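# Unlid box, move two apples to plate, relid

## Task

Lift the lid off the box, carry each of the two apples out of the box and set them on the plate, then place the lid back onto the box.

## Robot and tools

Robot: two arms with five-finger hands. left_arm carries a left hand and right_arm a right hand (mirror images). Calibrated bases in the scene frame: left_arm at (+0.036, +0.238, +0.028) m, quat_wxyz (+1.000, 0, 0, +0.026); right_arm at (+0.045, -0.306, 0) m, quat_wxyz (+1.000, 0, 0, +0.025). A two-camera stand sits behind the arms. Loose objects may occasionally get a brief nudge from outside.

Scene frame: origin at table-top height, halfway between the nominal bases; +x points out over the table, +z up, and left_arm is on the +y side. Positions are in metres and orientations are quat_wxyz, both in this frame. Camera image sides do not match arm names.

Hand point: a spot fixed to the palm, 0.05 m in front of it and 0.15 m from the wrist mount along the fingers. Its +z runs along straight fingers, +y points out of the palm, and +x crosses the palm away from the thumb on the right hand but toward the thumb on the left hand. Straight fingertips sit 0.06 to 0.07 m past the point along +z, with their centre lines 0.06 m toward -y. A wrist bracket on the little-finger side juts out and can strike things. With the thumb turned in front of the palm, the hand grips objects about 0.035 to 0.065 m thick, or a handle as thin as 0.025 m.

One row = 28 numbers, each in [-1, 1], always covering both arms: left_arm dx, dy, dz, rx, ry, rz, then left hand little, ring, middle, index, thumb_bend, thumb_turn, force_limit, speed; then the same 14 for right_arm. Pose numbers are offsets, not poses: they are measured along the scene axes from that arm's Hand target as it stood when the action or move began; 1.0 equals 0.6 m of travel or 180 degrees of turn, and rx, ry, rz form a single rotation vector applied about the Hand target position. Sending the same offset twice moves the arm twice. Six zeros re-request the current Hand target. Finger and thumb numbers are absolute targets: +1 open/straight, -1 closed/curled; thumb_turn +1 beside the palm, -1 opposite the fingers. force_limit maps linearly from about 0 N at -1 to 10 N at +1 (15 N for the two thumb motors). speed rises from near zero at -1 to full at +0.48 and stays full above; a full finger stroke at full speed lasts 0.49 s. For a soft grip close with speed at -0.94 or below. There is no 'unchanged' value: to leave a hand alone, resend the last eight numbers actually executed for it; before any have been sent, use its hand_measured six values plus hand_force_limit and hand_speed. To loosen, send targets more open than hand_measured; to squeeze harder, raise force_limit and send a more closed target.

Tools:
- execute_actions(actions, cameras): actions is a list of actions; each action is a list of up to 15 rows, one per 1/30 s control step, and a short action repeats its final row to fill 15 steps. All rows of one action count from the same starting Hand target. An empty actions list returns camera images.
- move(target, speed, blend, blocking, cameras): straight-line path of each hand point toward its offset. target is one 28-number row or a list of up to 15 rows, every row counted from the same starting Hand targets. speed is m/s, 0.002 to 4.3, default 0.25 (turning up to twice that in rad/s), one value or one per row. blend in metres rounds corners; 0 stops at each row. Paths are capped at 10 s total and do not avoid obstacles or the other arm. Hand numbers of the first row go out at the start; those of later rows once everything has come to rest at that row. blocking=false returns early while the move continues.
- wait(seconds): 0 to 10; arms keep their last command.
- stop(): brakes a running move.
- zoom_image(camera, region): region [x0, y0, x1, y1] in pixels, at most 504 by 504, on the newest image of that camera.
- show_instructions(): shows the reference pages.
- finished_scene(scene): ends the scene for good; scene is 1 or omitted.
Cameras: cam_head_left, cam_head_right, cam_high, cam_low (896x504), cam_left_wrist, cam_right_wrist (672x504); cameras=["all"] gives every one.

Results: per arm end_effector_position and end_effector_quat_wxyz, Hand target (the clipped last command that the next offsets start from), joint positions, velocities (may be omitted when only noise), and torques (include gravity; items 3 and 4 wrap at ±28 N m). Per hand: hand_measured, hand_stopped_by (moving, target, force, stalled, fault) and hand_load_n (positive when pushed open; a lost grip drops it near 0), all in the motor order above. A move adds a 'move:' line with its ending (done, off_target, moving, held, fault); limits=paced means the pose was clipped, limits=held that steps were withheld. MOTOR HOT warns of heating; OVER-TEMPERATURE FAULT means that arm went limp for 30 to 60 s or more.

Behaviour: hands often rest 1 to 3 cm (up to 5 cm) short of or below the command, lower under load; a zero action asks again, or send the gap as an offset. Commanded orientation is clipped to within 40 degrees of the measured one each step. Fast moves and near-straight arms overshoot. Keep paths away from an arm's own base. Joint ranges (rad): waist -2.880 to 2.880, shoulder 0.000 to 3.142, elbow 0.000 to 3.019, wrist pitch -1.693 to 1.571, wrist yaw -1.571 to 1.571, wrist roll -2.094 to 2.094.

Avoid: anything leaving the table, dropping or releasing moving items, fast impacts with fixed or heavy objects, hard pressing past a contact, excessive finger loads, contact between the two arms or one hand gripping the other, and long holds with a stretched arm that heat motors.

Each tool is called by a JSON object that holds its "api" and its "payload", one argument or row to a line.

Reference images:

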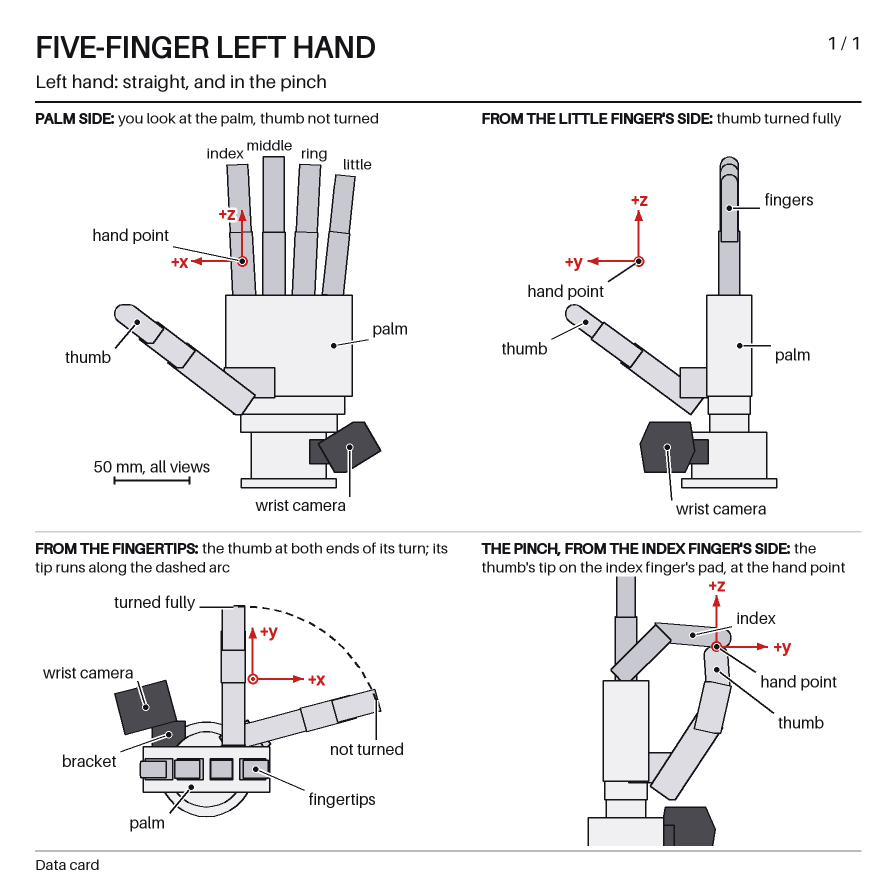

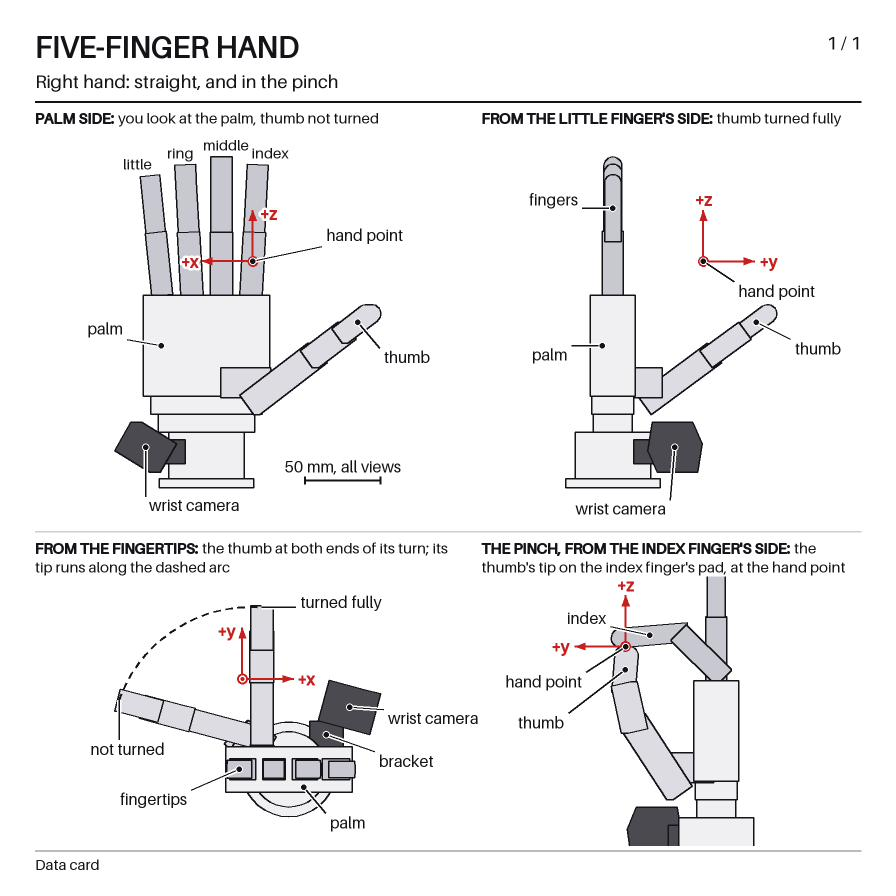

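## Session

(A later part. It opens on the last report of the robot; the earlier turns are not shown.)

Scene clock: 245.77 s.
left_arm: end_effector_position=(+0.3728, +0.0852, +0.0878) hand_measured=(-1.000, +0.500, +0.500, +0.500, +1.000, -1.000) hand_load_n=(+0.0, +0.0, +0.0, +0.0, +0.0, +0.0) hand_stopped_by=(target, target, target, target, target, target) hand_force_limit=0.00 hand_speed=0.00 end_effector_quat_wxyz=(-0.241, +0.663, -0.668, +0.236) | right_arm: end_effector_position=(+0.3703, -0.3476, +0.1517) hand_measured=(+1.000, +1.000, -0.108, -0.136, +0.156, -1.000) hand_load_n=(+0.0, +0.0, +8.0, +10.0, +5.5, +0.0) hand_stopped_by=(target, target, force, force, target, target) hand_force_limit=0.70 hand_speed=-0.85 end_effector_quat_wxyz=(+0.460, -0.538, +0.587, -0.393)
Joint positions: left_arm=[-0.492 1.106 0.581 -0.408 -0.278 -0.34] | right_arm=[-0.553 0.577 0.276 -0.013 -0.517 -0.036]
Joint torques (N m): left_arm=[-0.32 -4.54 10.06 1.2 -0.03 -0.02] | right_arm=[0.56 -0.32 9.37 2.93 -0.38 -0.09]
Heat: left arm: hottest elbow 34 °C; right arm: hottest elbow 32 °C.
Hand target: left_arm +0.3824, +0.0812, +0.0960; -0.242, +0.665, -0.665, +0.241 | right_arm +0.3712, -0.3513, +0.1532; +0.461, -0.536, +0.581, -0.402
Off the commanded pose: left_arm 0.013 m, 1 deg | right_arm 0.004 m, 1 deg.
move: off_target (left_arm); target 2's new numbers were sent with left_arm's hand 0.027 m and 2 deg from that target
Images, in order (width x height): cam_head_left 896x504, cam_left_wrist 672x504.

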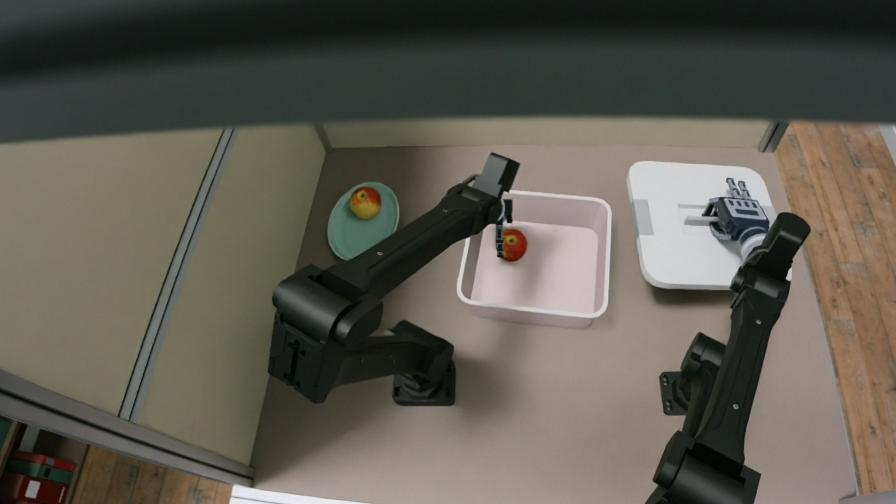

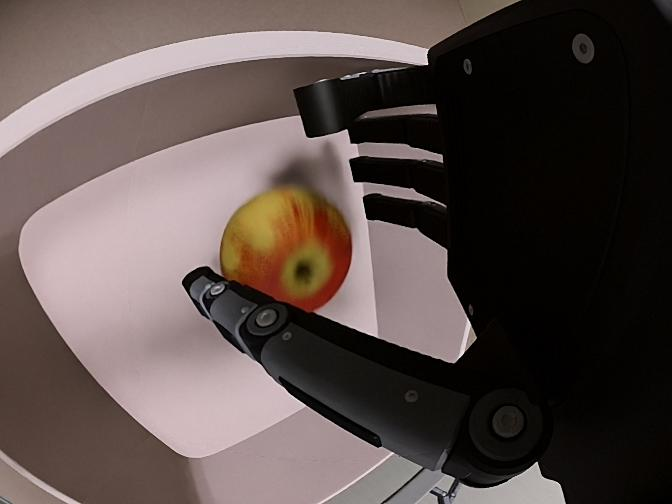

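{"api": "move", "payload": {
  "target": [-0.02,0.03,0.12,0,0,0,-1,1,0.5,0.5,1,-1,0,0, 0,0,0,0,0,0,1,1,-0.8,-0.8,0.15,-1,0.7,-0.85],
  "cameras": ["all"],
  "speed": 0.15
}}

{"api": "zoom_image", "payload": {
  "camera": "cam_head_left",
  "region": [440, 180, 620, 340]
}}

{"api": "zoom_image", "payload": {
  "camera": "cam_head_right",
  "region": [440, 180, 620, 340]
}}

Scene clock: 248.40 s.
left_arm: end_effector_position=(+0.3553, +0.1000, +0.1464) hand_measured=(-1.000, +1.000, +0.500, +0.500, +1.000, -1.000) hand_load_n=(+0.0, +0.0, +0.0, +0.0, +0.0, +0.0) hand_stopped_by=(target, target, target, target, target, target) hand_force_limit=0.00 hand_speed=0.00 end_effector_quat_wxyz=(-0.234, +0.665, -0.672, +0.227) | right_arm: end_effector_position=(+0.3703, -0.3476, +0.1517) hand_measured=(+1.000, +1.000, -0.108, -0.136, +0.156, -1.000) hand_load_n=(+0.0, +0.0, +8.0, +10.0, +5.5, +0.0) hand_stopped_by=(target, target, force, force, target, target) hand_force_limit=0.70 hand_speed=-0.85 end_effector_quat_wxyz=(+0.460, -0.538, +0.587, -0.393)
Joint positions: left_arm=[-0.464 0.963 0.669 -0.656 -0.254 -0.32] | right_arm=[-0.553 0.577 0.276 -0.013 -0.517 -0.036]
Joint torques (N m): left_arm=[0.73 -4.01 12.33 1.1 -0.03 0.11] | right_arm=[0.56 -0.38 9.36 2.91 -0.37 -0.09]
Heat: left arm: hottest elbow 34 °C; right arm: hottest elbow 32 °C.
Hand target: left_arm +0.3705, +0.0992, +0.1682; -0.242, +0.665, -0.664, +0.242 | right_arm +0.3712, -0.3513, +0.1532; +0.461, -0.536, +0.581, -0.402
Off the commanded pose: left_arm 0.026 m, 2 deg | right_arm 0.004 m, 1 deg.
move: off_target (left_arm)

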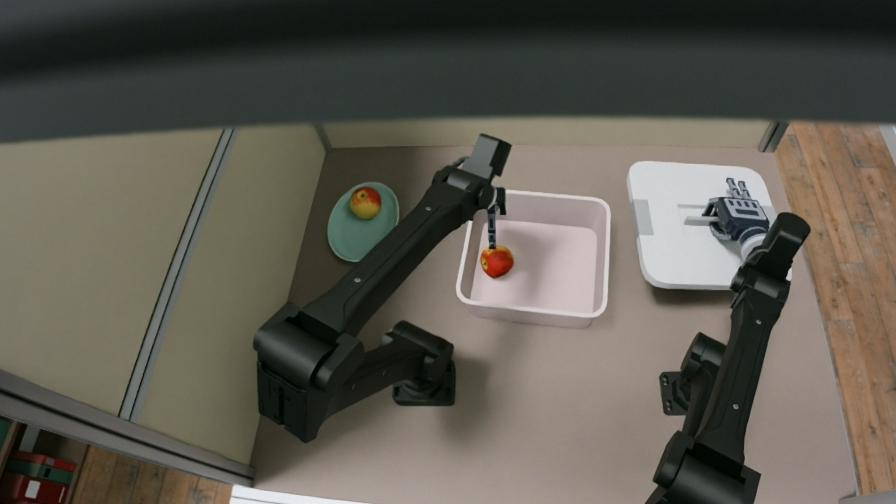

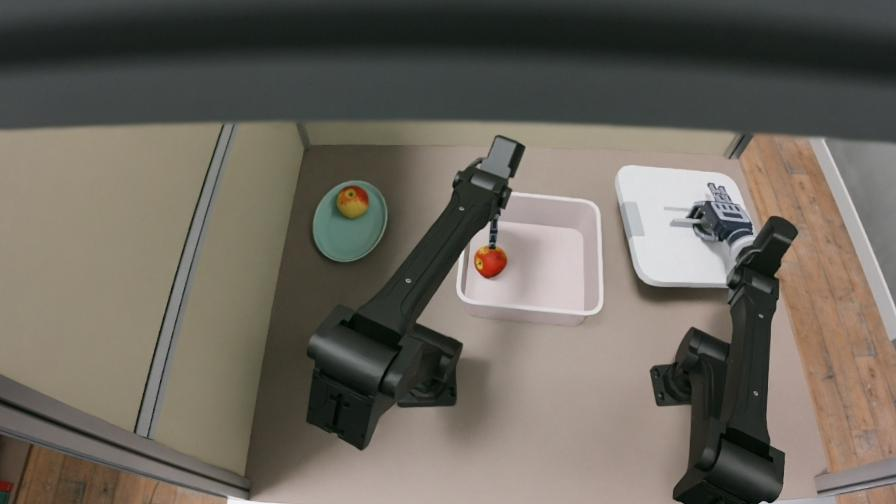

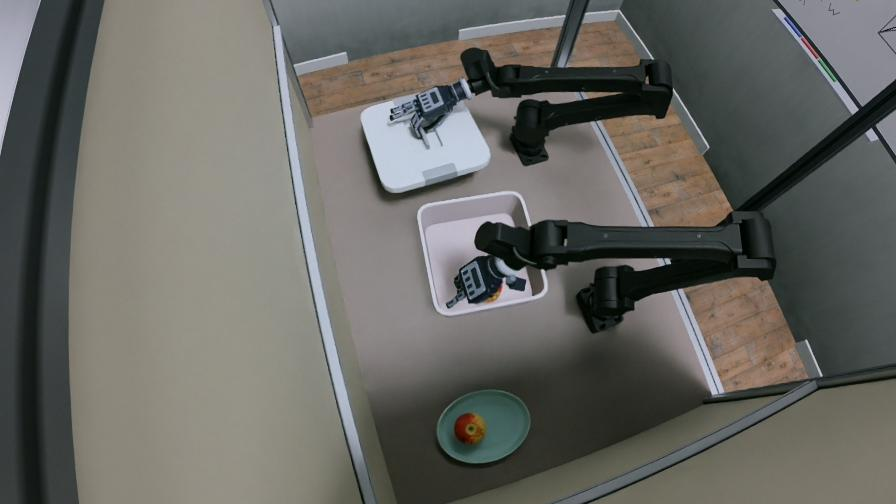

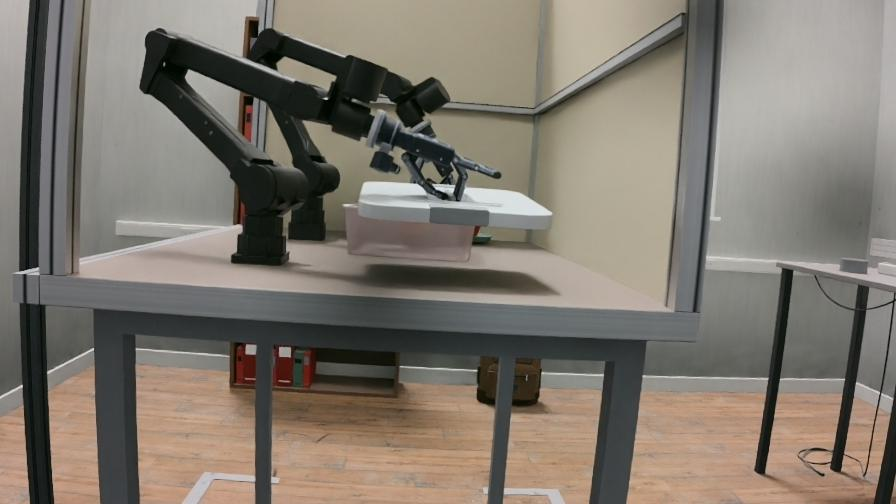

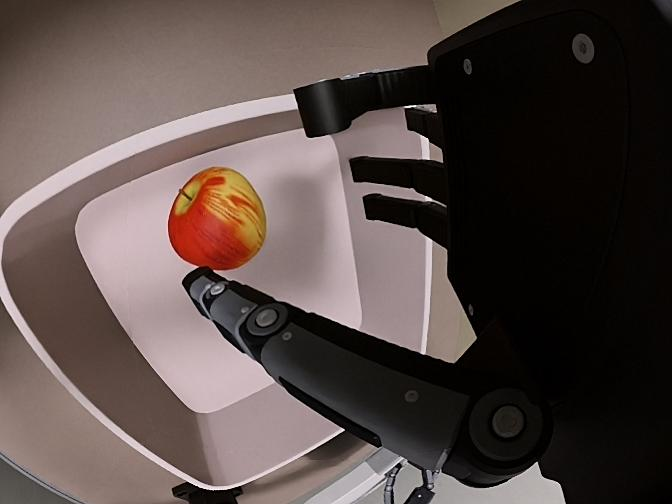

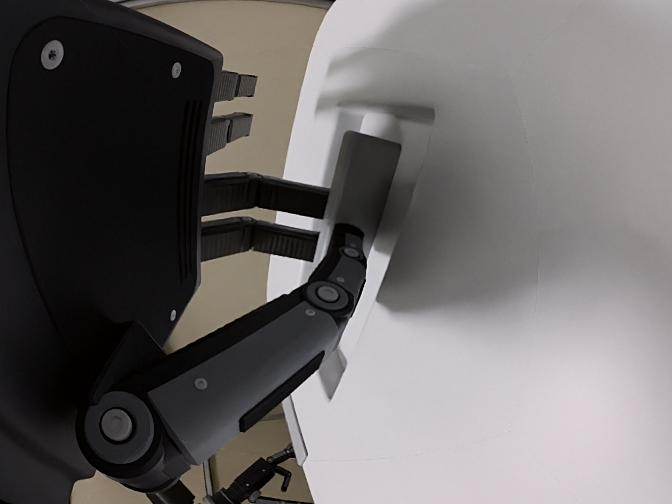

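Scaled by 2.800 from the camera's 896x504 image, which has a finer 1280x720 frame.

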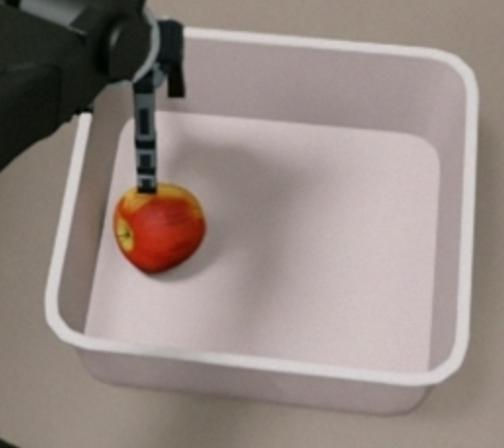

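Scaled by 2.800 from the camera's 896x504 image, which has a finer 1280x720 frame.

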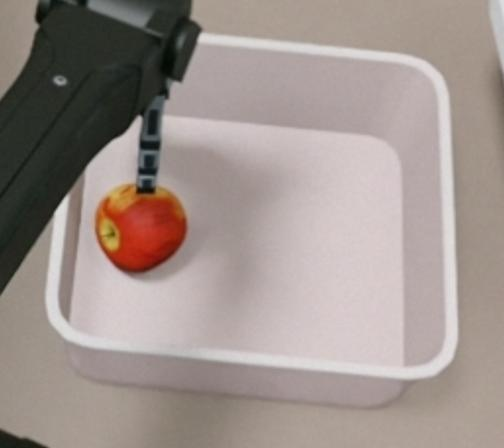

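{"api": "move", "payload": {
  "target": [-0.08,0,0.05,0,0,-0.2778,1,1,0.5,0.5,1,-1,0,0, 0,0,0,0,0,0,1,1,-0.8,-0.8,0.15,-1,0.7,-0.85],
  "cameras": ["cam_head_left","cam_head_right","cam_left_wrist"],
  "speed": 0.2
}}

{"api": "zoom_image", "payload": {
  "camera": "cam_head_left",
  "region": [440, 180, 620, 340]
}}

Scene clock: 255.37 s.
left_arm: end_effector_position=(+0.3060, +0.0981, +0.1784) hand_measured=(+1.000, +1.000, +0.500, +0.500, +1.000, -1.000) hand_load_n=(+0.0, +0.0, +0.0, +0.0, +0.0, +0.0) hand_stopped_by=(target, target, target, target, target, target) hand_force_limit=0.00 hand_speed=0.00 end_effector_quat_wxyz=(+0.102, -0.324, +0.887, -0.313) | right_arm: end_effector_position=(+0.3703, -0.3476, +0.1517) hand_measured=(+1.000, +1.000, -0.108, -0.136, +0.156, -1.000) hand_load_n=(+0.0, +0.0, +8.0, +10.0, +5.0, +0.0) hand_stopped_by=(target, target, force, force, target, target) hand_force_limit=0.70 hand_speed=-0.85 end_effector_quat_wxyz=(+0.460, -0.538, +0.587, -0.393)
Joint positions: left_arm=[-0.287 0.908 0.728 -0.835 0.398 0.521] | right_arm=[-0.553 0.577 0.276 -0.013 -0.517 -0.036]
Joint torques (N m): left_arm=[0.79 -2.32 12.85 0.96 0.49 0.11] | right_arm=[0.56 -0.38 9.36 2.92 -0.37 -0.09]
Heat: left arm: hottest elbow 35 °C; right arm: hottest elbow 32 °C.
Hand target: left_arm +0.3224, +0.0992, +0.1980; +0.117, -0.322, +0.883, -0.321 | right_arm +0.3712, -0.3513, +0.1532; +0.461, -0.536, +0.581, -0.402
Off the commanded pose: left_arm 0.026 m, 2 deg | right_arm 0.004 m, 1 deg.
move: off_target (left_arm)
Images, in order (width x height): cam_head_left 896x504, cam_head_right 896x504, cam_left_wrist 672x504.

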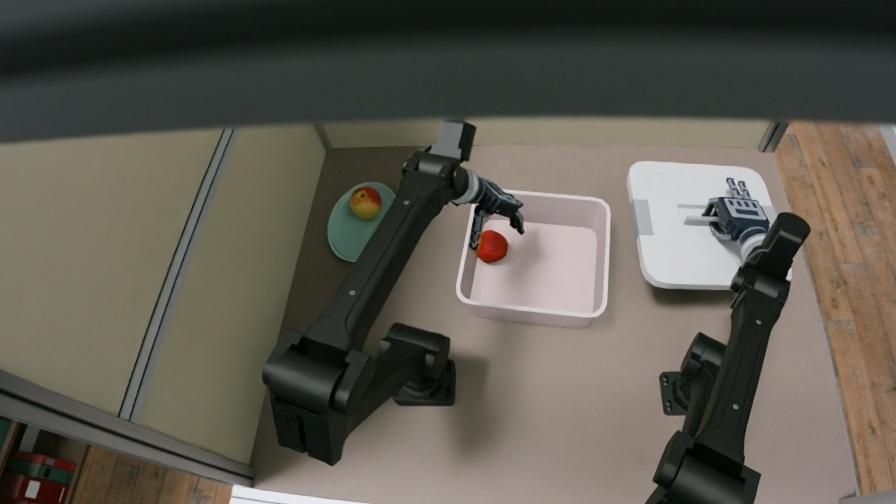

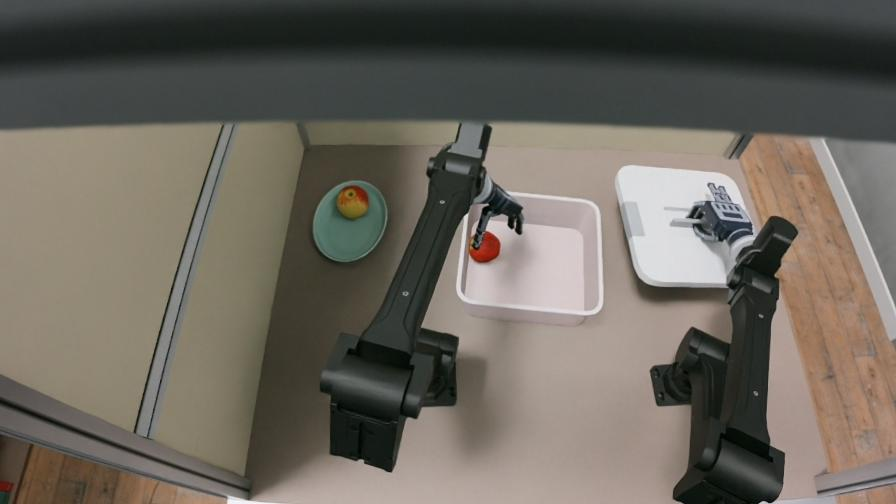

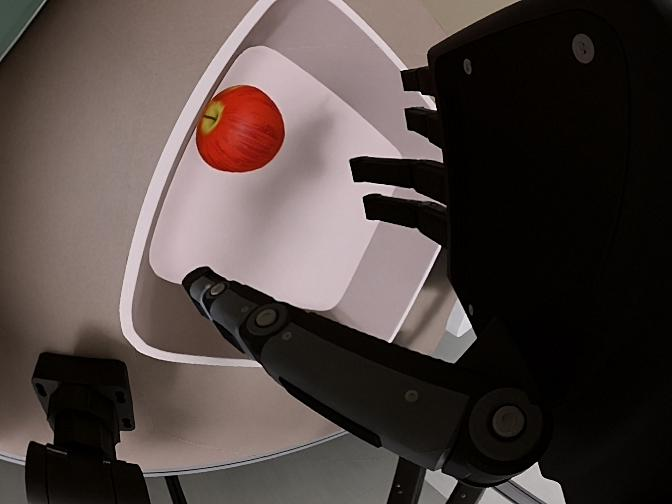

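Scaled by 2.800 from the camera's 896x504 image, which has a finer 1280x720 frame.

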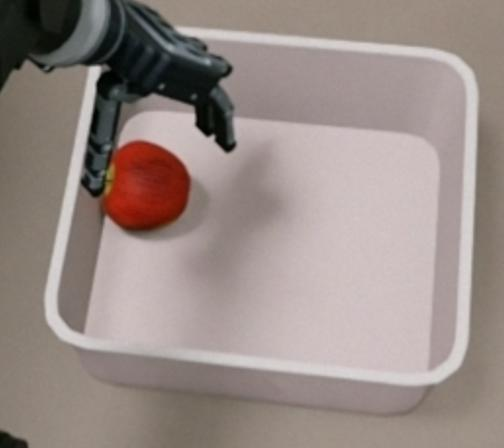

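{"api": "wait", "payload": {
  "seconds": 1,
  "cameras": ["cam_head_left","cam_head_right"]
}}

{"api": "zoom_image", "payload": {
  "camera": "cam_head_left",
  "region": [440, 180, 620, 340]
}}

{"api": "zoom_image", "payload": {
  "camera": "cam_head_right",
  "region": [440, 180, 620, 340]
}}

Scene clock: 257.77 s.
left_arm: end_effector_position=(+0.3060, +0.0982, +0.1784) hand_measured=(+1.000, +1.000, +0.500, +0.500, +1.000, -1.000) hand_load_n=(+0.0, +0.0, +0.0, +0.0, +0.0, +0.0) hand_stopped_by=(target, target, target, target, target, target) hand_force_limit=0.00 hand_speed=0.00 end_effector_quat_wxyz=(+0.102, -0.323, +0.887, -0.313) | right_arm: end_effector_position=(+0.3703, -0.3476, +0.1517) hand_measured=(+1.000, +1.000, -0.108, -0.136, +0.156, -1.000) hand_load_n=(+0.0, -0.5, +8.5, +10.0, +5.5, +0.0) hand_stopped_by=(target, target, force, force, target, target) hand_force_limit=0.70 hand_speed=-0.85 end_effector_quat_wxyz=(+0.460, -0.538, +0.587, -0.393)
Joint positions: left_arm=[-0.287 0.908 0.728 -0.835 0.398 0.522] | right_arm=[-0.553 0.577 0.276 -0.013 -0.517 -0.036]
Joint torques (N m): left_arm=[0.79 -2.37 12.82 0.95 0.49 0.09] | right_arm=[0.5 -0.38 9.37 2.93 -0.37 -0.09]
Heat: left arm: hottest elbow 35 °C; right arm: hottest elbow 32 °C.
Hand target: left_arm +0.3225, +0.0992, +0.1980; +0.117, -0.322, +0.883, -0.321 | right_arm +0.3712, -0.3513, +0.1532; +0.461, -0.536, +0.581, -0.402
Off the commanded pose: left_arm 0.026 m, 2 deg | right_arm 0.004 m, 1 deg.
wait: 1.00 s; at rest from the start
Images, in order (width x height): cam_head_left 896x504, cam_head_right 896x504.

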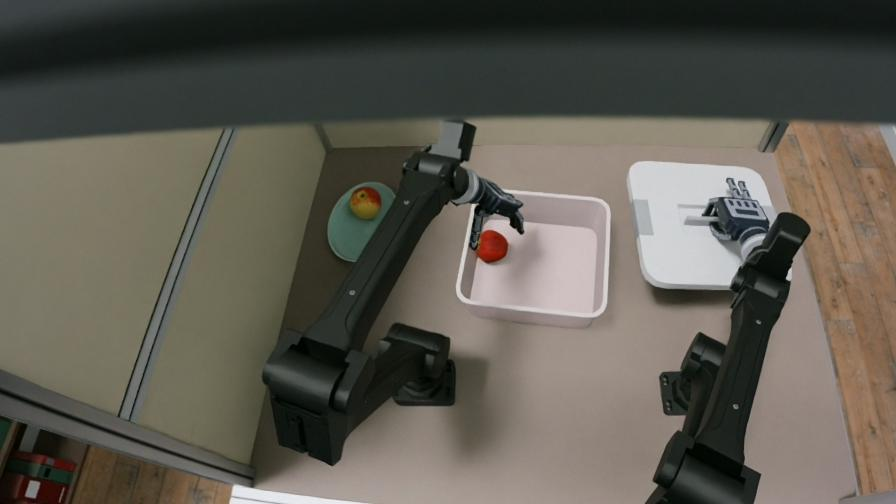

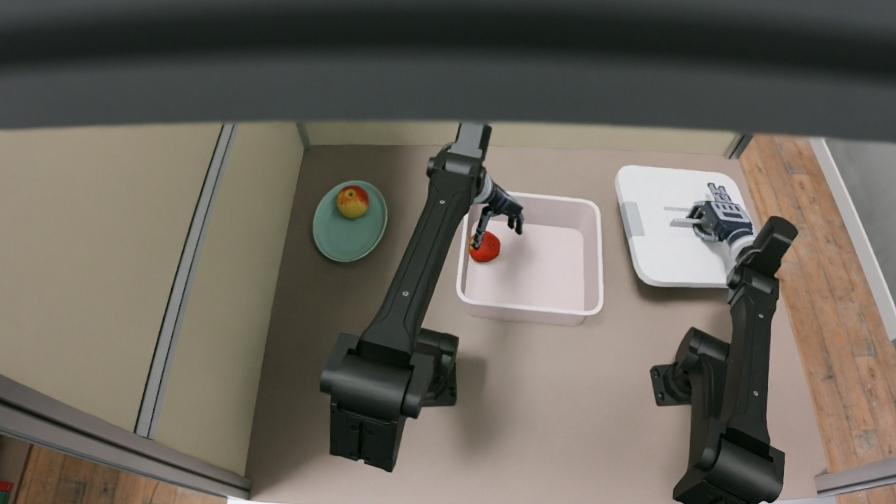

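Scaled by 2.800 from the camera's 896x504 image, which has a finer 1280x720 frame.

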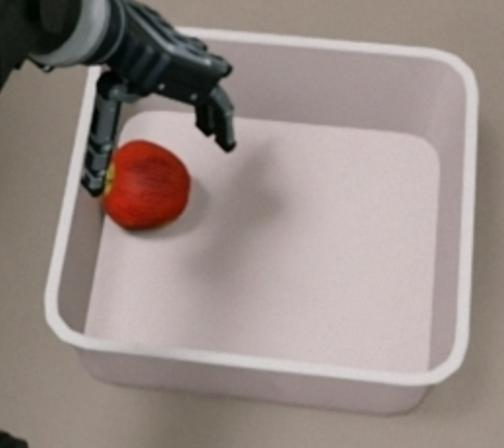

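Scaled by 2.800 from the camera's 896x504 image, which has a finer 1280x720 frame.

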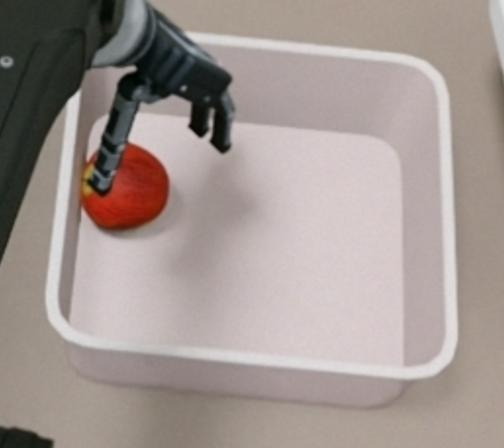

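{"api": "move", "payload": {
  "target": [
    [0.054,0.013,0.0,0.0617,-0.0565,0.0829,0.5,0.5,0.5,0.5,1,-1,0,0, 0,0,0,0,0,0,1,1,-0.8,-0.8,0.15,-1,0.7,-0.85],
    [0.054,0.013,-0.105,0.0617,-0.0565,0.0829,0.5,0.5,0.5,0.5,1,-1,0,0, 0,0,0,0,0,0,1,1,-0.8,-0.8,0.15,-1,0.7,-0.85]
  ],
  "cameras": ["cam_head_left","cam_head_right","cam_left_wrist","cam_high"],
  "speed": 0.15
}}

{"api": "zoom_image", "payload": {
  "camera": "cam_head_left",
  "region": [440, 180, 620, 340]
}}

{"api": "zoom_image", "payload": {
  "camera": "cam_head_right",
  "region": [440, 180, 620, 340]
}}

Scene clock: 273.30 s.
left_arm: end_effector_position=(+0.3572, +0.1120, +0.1414) hand_measured=(+0.500, +0.500, +0.500, +0.500, +1.000, -1.000) hand_load_n=(+0.0, +0.0, +0.0, +0.0, +0.0, +0.0) hand_stopped_by=(target, target, target, target, target, target) hand_force_limit=0.00 hand_speed=0.00 end_effector_quat_wxyz=(+0.270, -0.393, +0.845, -0.243) | right_arm: end_effector_position=(+0.3703, -0.3476, +0.1517) hand_measured=(+1.000, +1.000, -0.108, -0.136, +0.156, -1.000) hand_load_n=(+0.0, +0.0, +8.0, +10.0, +5.5, -0.5) hand_stopped_by=(target, target, force, force, target, target) hand_force_limit=0.70 hand_speed=-0.85 end_effector_quat_wxyz=(+0.460, -0.538, +0.587, -0.393)
Joint positions: left_arm=[-0.428 0.929 0.616 -0.516 -0.052 0.345] | right_arm=[-0.553 0.577 0.276 -0.013 -0.517 -0.036]
Joint torques (N m): left_arm=[-1.79 -2.73 8.09 2.09 -0.06 -0.05] | right_arm=[0.56 -0.38 9.39 2.92 -0.37 -0.08]
Heat: left arm: hottest elbow 35 °C; right arm: hottest elbow 32 °C.
Hand target: left_arm +0.3549, +0.1071, +0.1351; +0.265, -0.391, +0.847, -0.243 | right_arm +0.3712, -0.3513, +0.1532; +0.461, -0.536, +0.581, -0.402
Off the commanded pose: left_arm 0.008 m, 1 deg | right_arm 0.004 m, 1 deg.
move: done
Images, in order (width x height): cam_head_left 896x504, cam_head_right 896x504, cam_high 896x504, cam_left_wrist 672x504.

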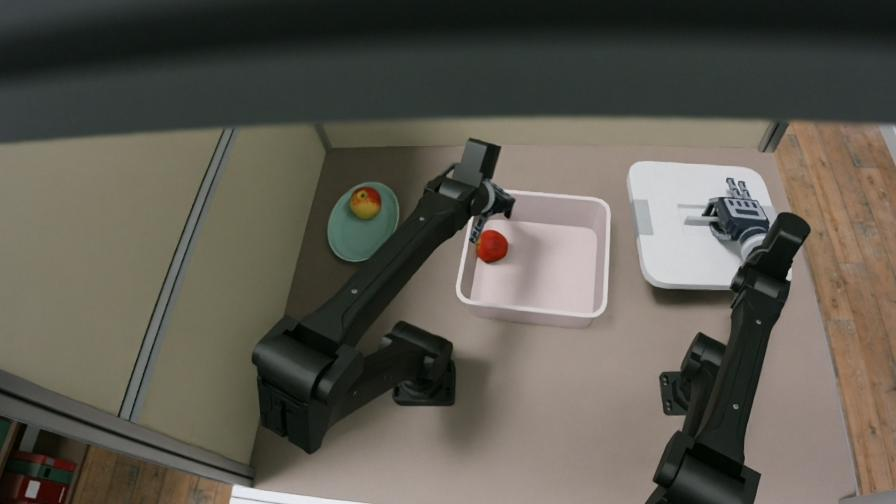

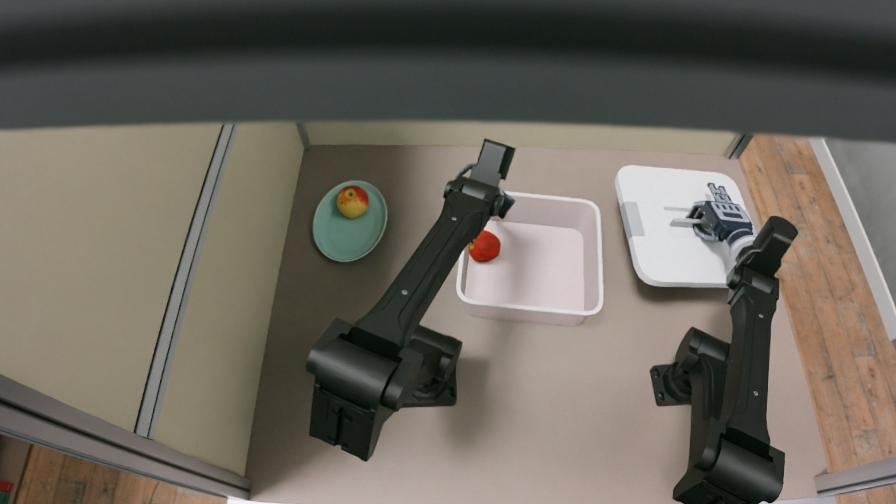

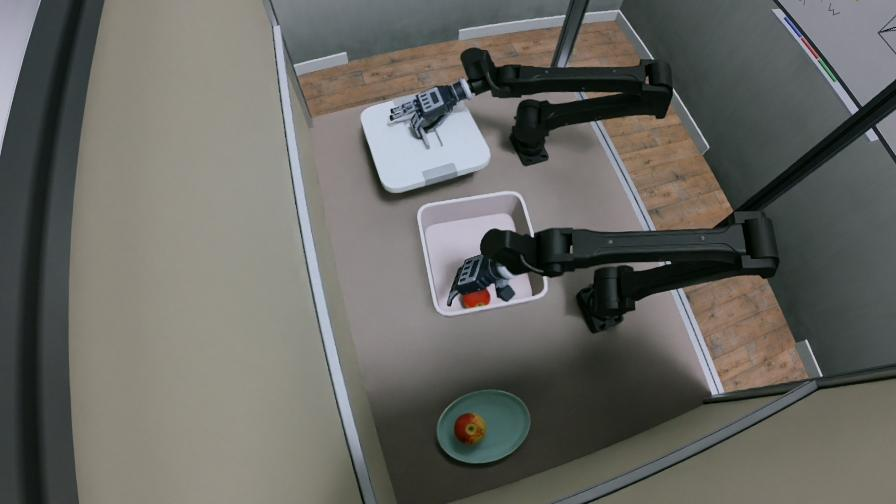

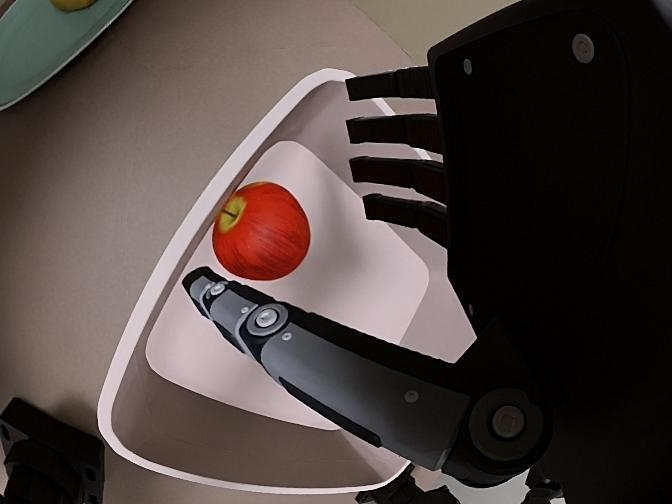

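Scaled by 2.800 from the camera's 896x504 image, which has a finer 1280x720 frame.

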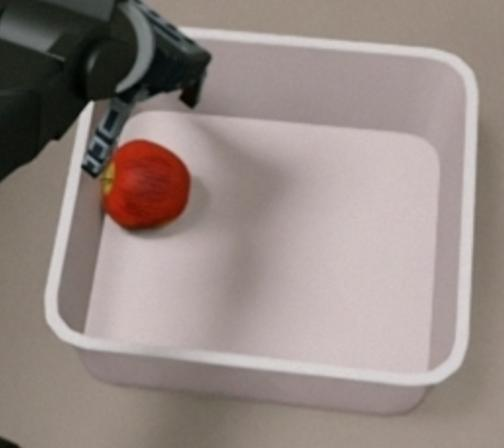

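Scaled by 2.800 from the camera's 896x504 image, which has a finer 1280x720 frame.

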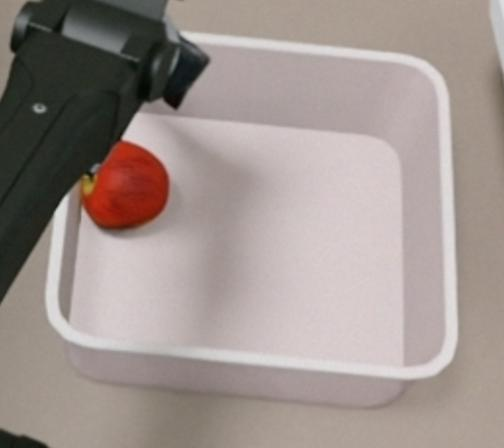

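{"api": "move", "payload": {
  "target": [0.002,0.0,-0.149,0,0,0,0.5,0.5,0.5,0.5,1,-1,0,0, 0,0,0,0,0,0,1,1,-0.8,-0.8,0.15,-1,0.7,-0.85],
  "cameras": ["cam_head_left","cam_head_right","cam_left_wrist","cam_high"],
  "speed": 0.08
}}

{"api": "zoom_image", "payload": {
  "camera": "cam_head_left",
  "region": [440, 180, 620, 340]
}}

Scene clock: 277.57 s.
left_arm: end_effector_position=(+0.3611, +0.1096, +0.0537) hand_measured=(+0.500, +0.500, +0.500, +0.500, +1.000, -1.000) hand_load_n=(+0.0, +0.0, +0.0, +0.0, +0.0, +0.5) hand_stopped_by=(target, target, target, target, target, target) hand_force_limit=0.00 hand_speed=0.00 end_effector_quat_wxyz=(+0.271, -0.394, +0.843, -0.246) | right_arm: end_effector_position=(+0.3703, -0.3476, +0.1517) hand_measured=(+1.000, +1.000, -0.108, -0.136, +0.156, -1.000) hand_load_n=(+0.0, +0.0, +8.0, +10.0, +5.5, +0.0) hand_stopped_by=(target, target, force, force, target, target) hand_force_limit=0.70 hand_speed=-0.85 end_effector_quat_wxyz=(+0.460, -0.538, +0.587, -0.393)
Joint positions: left_arm=[-0.429 1.102 0.454 -0.175 -0.052 0.34] | right_arm=[-0.553 0.577 0.276 -0.013 -0.517 -0.036]
Joint torques (N m): left_arm=[-1.73 -3.78 6.71 2.1 -0.02 0.01] | right_arm=[0.62 -0.32 9.37 2.89 -0.37 -0.08]
Heat: left arm: hottest elbow 34 °C; right arm: hottest elbow 32 °C.
Hand target: left_arm +0.3561, +0.1070, +0.0458; +0.265, -0.391, +0.847, -0.244 | right_arm +0.3712, -0.3513, +0.1532; +0.461, -0.536, +0.581, -0.402
Off the commanded pose: left_arm 0.010 m, 1 deg | right_arm 0.004 m, 1 deg.
move: done
Images, in order (width x height): cam_head_left 896x504, cam_head_right 896x504, cam_high 896x504, cam_left_wrist 672x504.

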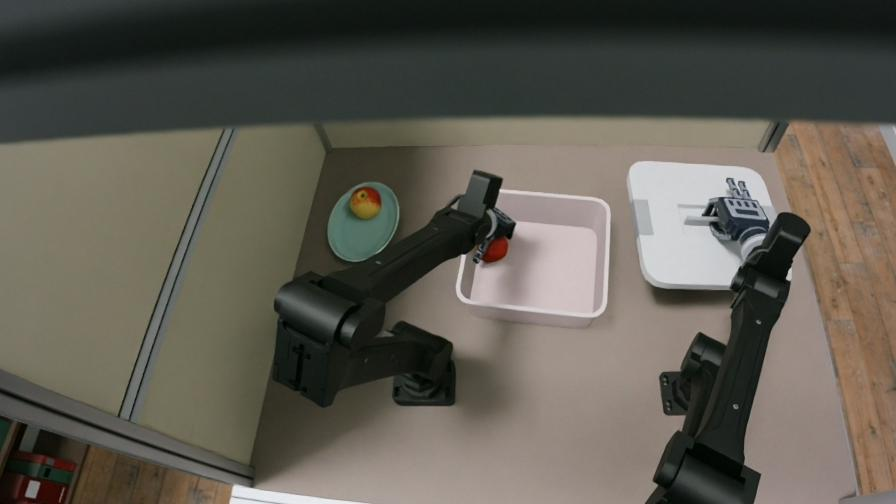

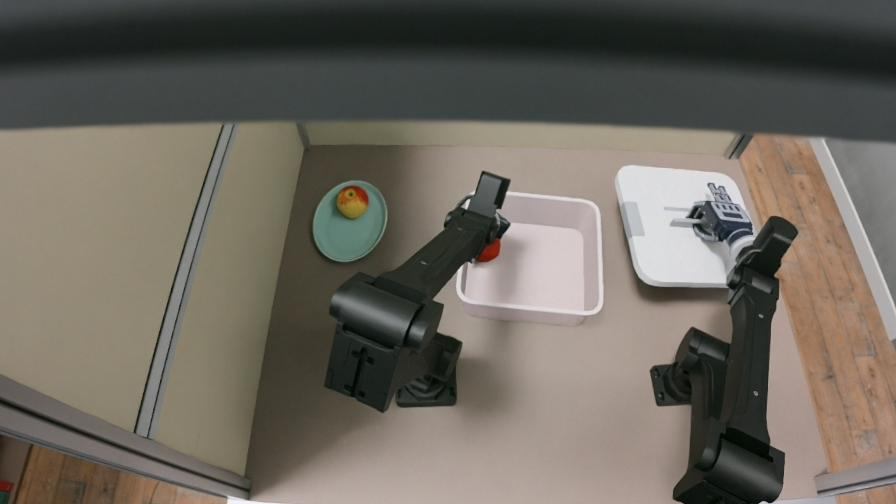

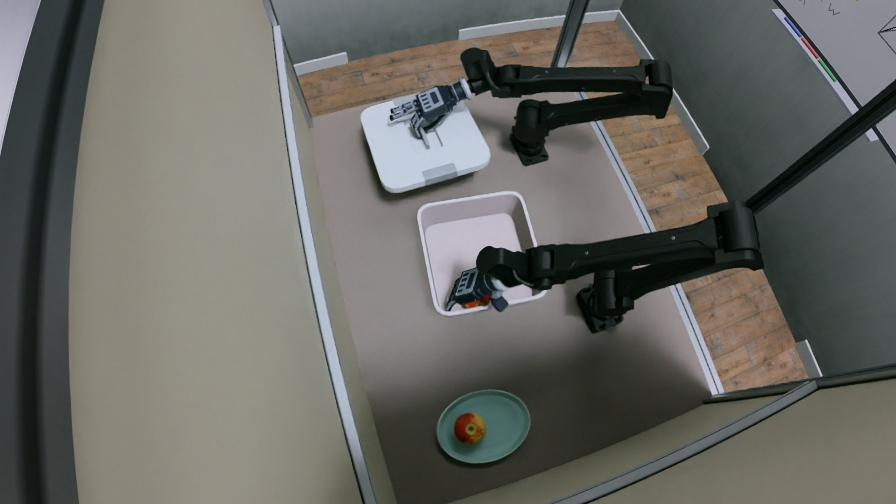

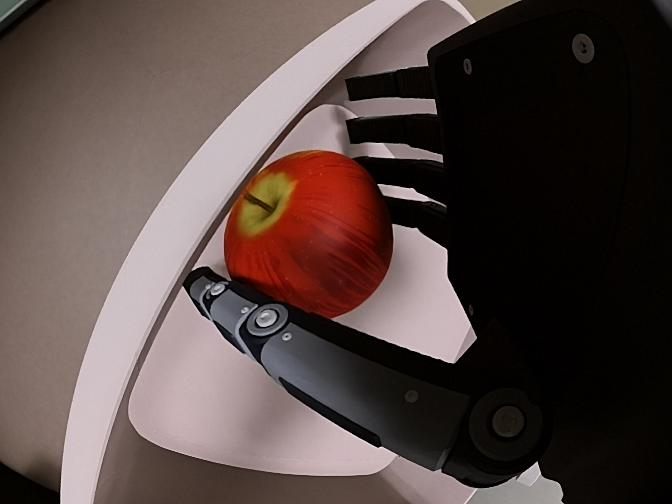

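Scaled by 2.800 from the camera's 896x504 image, which has a finer 1280x720 frame.

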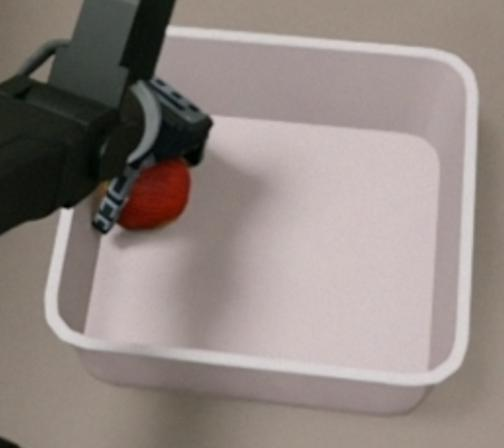

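{"api": "move", "payload": {
  "target": [0.0,0.0,0,0,0,0,0.5,0.5,-0.25,-0.25,0.8,-1,0,-0.85, 0,0,0,0,0,0,1,1,-0.8,-0.8,0.15,-1,0.7,-0.85],
  "cameras": ["cam_head_left","cam_left_wrist"],
  "speed": 0.08
}}

Scene clock: 285.07 s.
left_arm: end_effector_position=(+0.3613, +0.1096, +0.0533) hand_measured=(+0.500, +0.500, +0.226, +0.252, +0.866, -1.000) hand_load_n=(+0.0, +0.0, +5.5, +3.0, +9.0, +1.0) hand_stopped_by=(target, target, force, force, force, target) hand_force_limit=0.00 hand_speed=-0.85 end_effector_quat_wxyz=(+0.271, -0.394, +0.843, -0.246) | right_arm: end_effector_position=(+0.3703, -0.3476, +0.1517) hand_measured=(+1.000, +1.000, -0.108, -0.136, +0.156, -1.000) hand_load_n=(+0.0, +0.0, +8.0, +10.0, +5.5, +0.0) hand_stopped_by=(target, target, force, force, target, target) hand_force_limit=0.70 hand_speed=-0.85 end_effector_quat_wxyz=(+0.460, -0.538, +0.587, -0.393)
Joint positions: left_arm=[-0.429 1.104 0.454 -0.174 -0.052 0.34] | right_arm=[-0.553 0.577 0.276 -0.013 -0.517 -0.036]
Joint torques (N m): left_arm=[-1.67 -3.49 6.68 1.96 -0.02 0] | right_arm=[0.56 -0.26 9.37 2.91 -0.37 -0.09]
Heat: left arm: hottest elbow 34 °C; right arm: hottest elbow 32 °C.
Hand target: left_arm +0.3561, +0.1070, +0.0458; +0.265, -0.391, +0.847, -0.244 | right_arm +0.3712, -0.3513, +0.1532; +0.461, -0.536, +0.581, -0.402
Off the commanded pose: left_arm 0.009 m, 1 deg | right_arm 0.004 m, 1 deg.
move: done
Images, in order (width x height): cam_head_left 896x504, cam_left_wrist 672x504.

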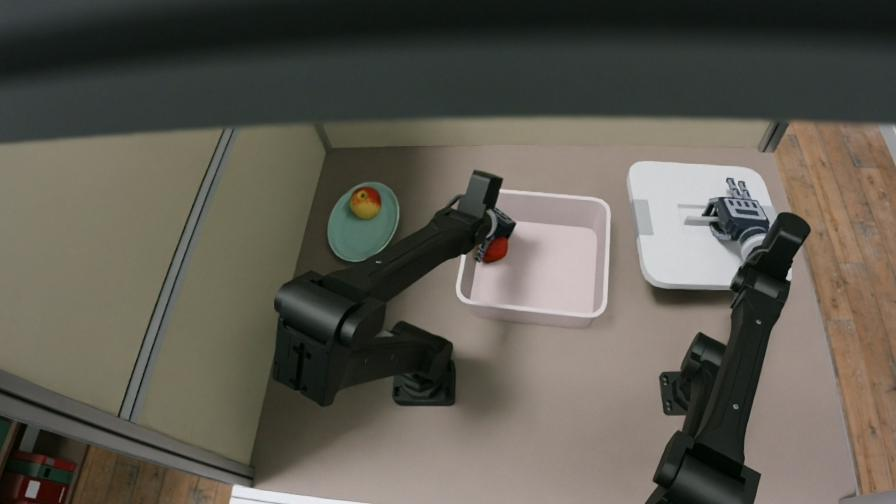

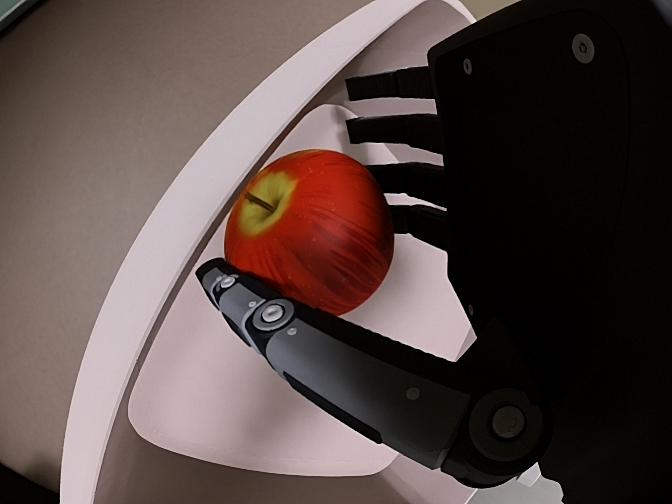

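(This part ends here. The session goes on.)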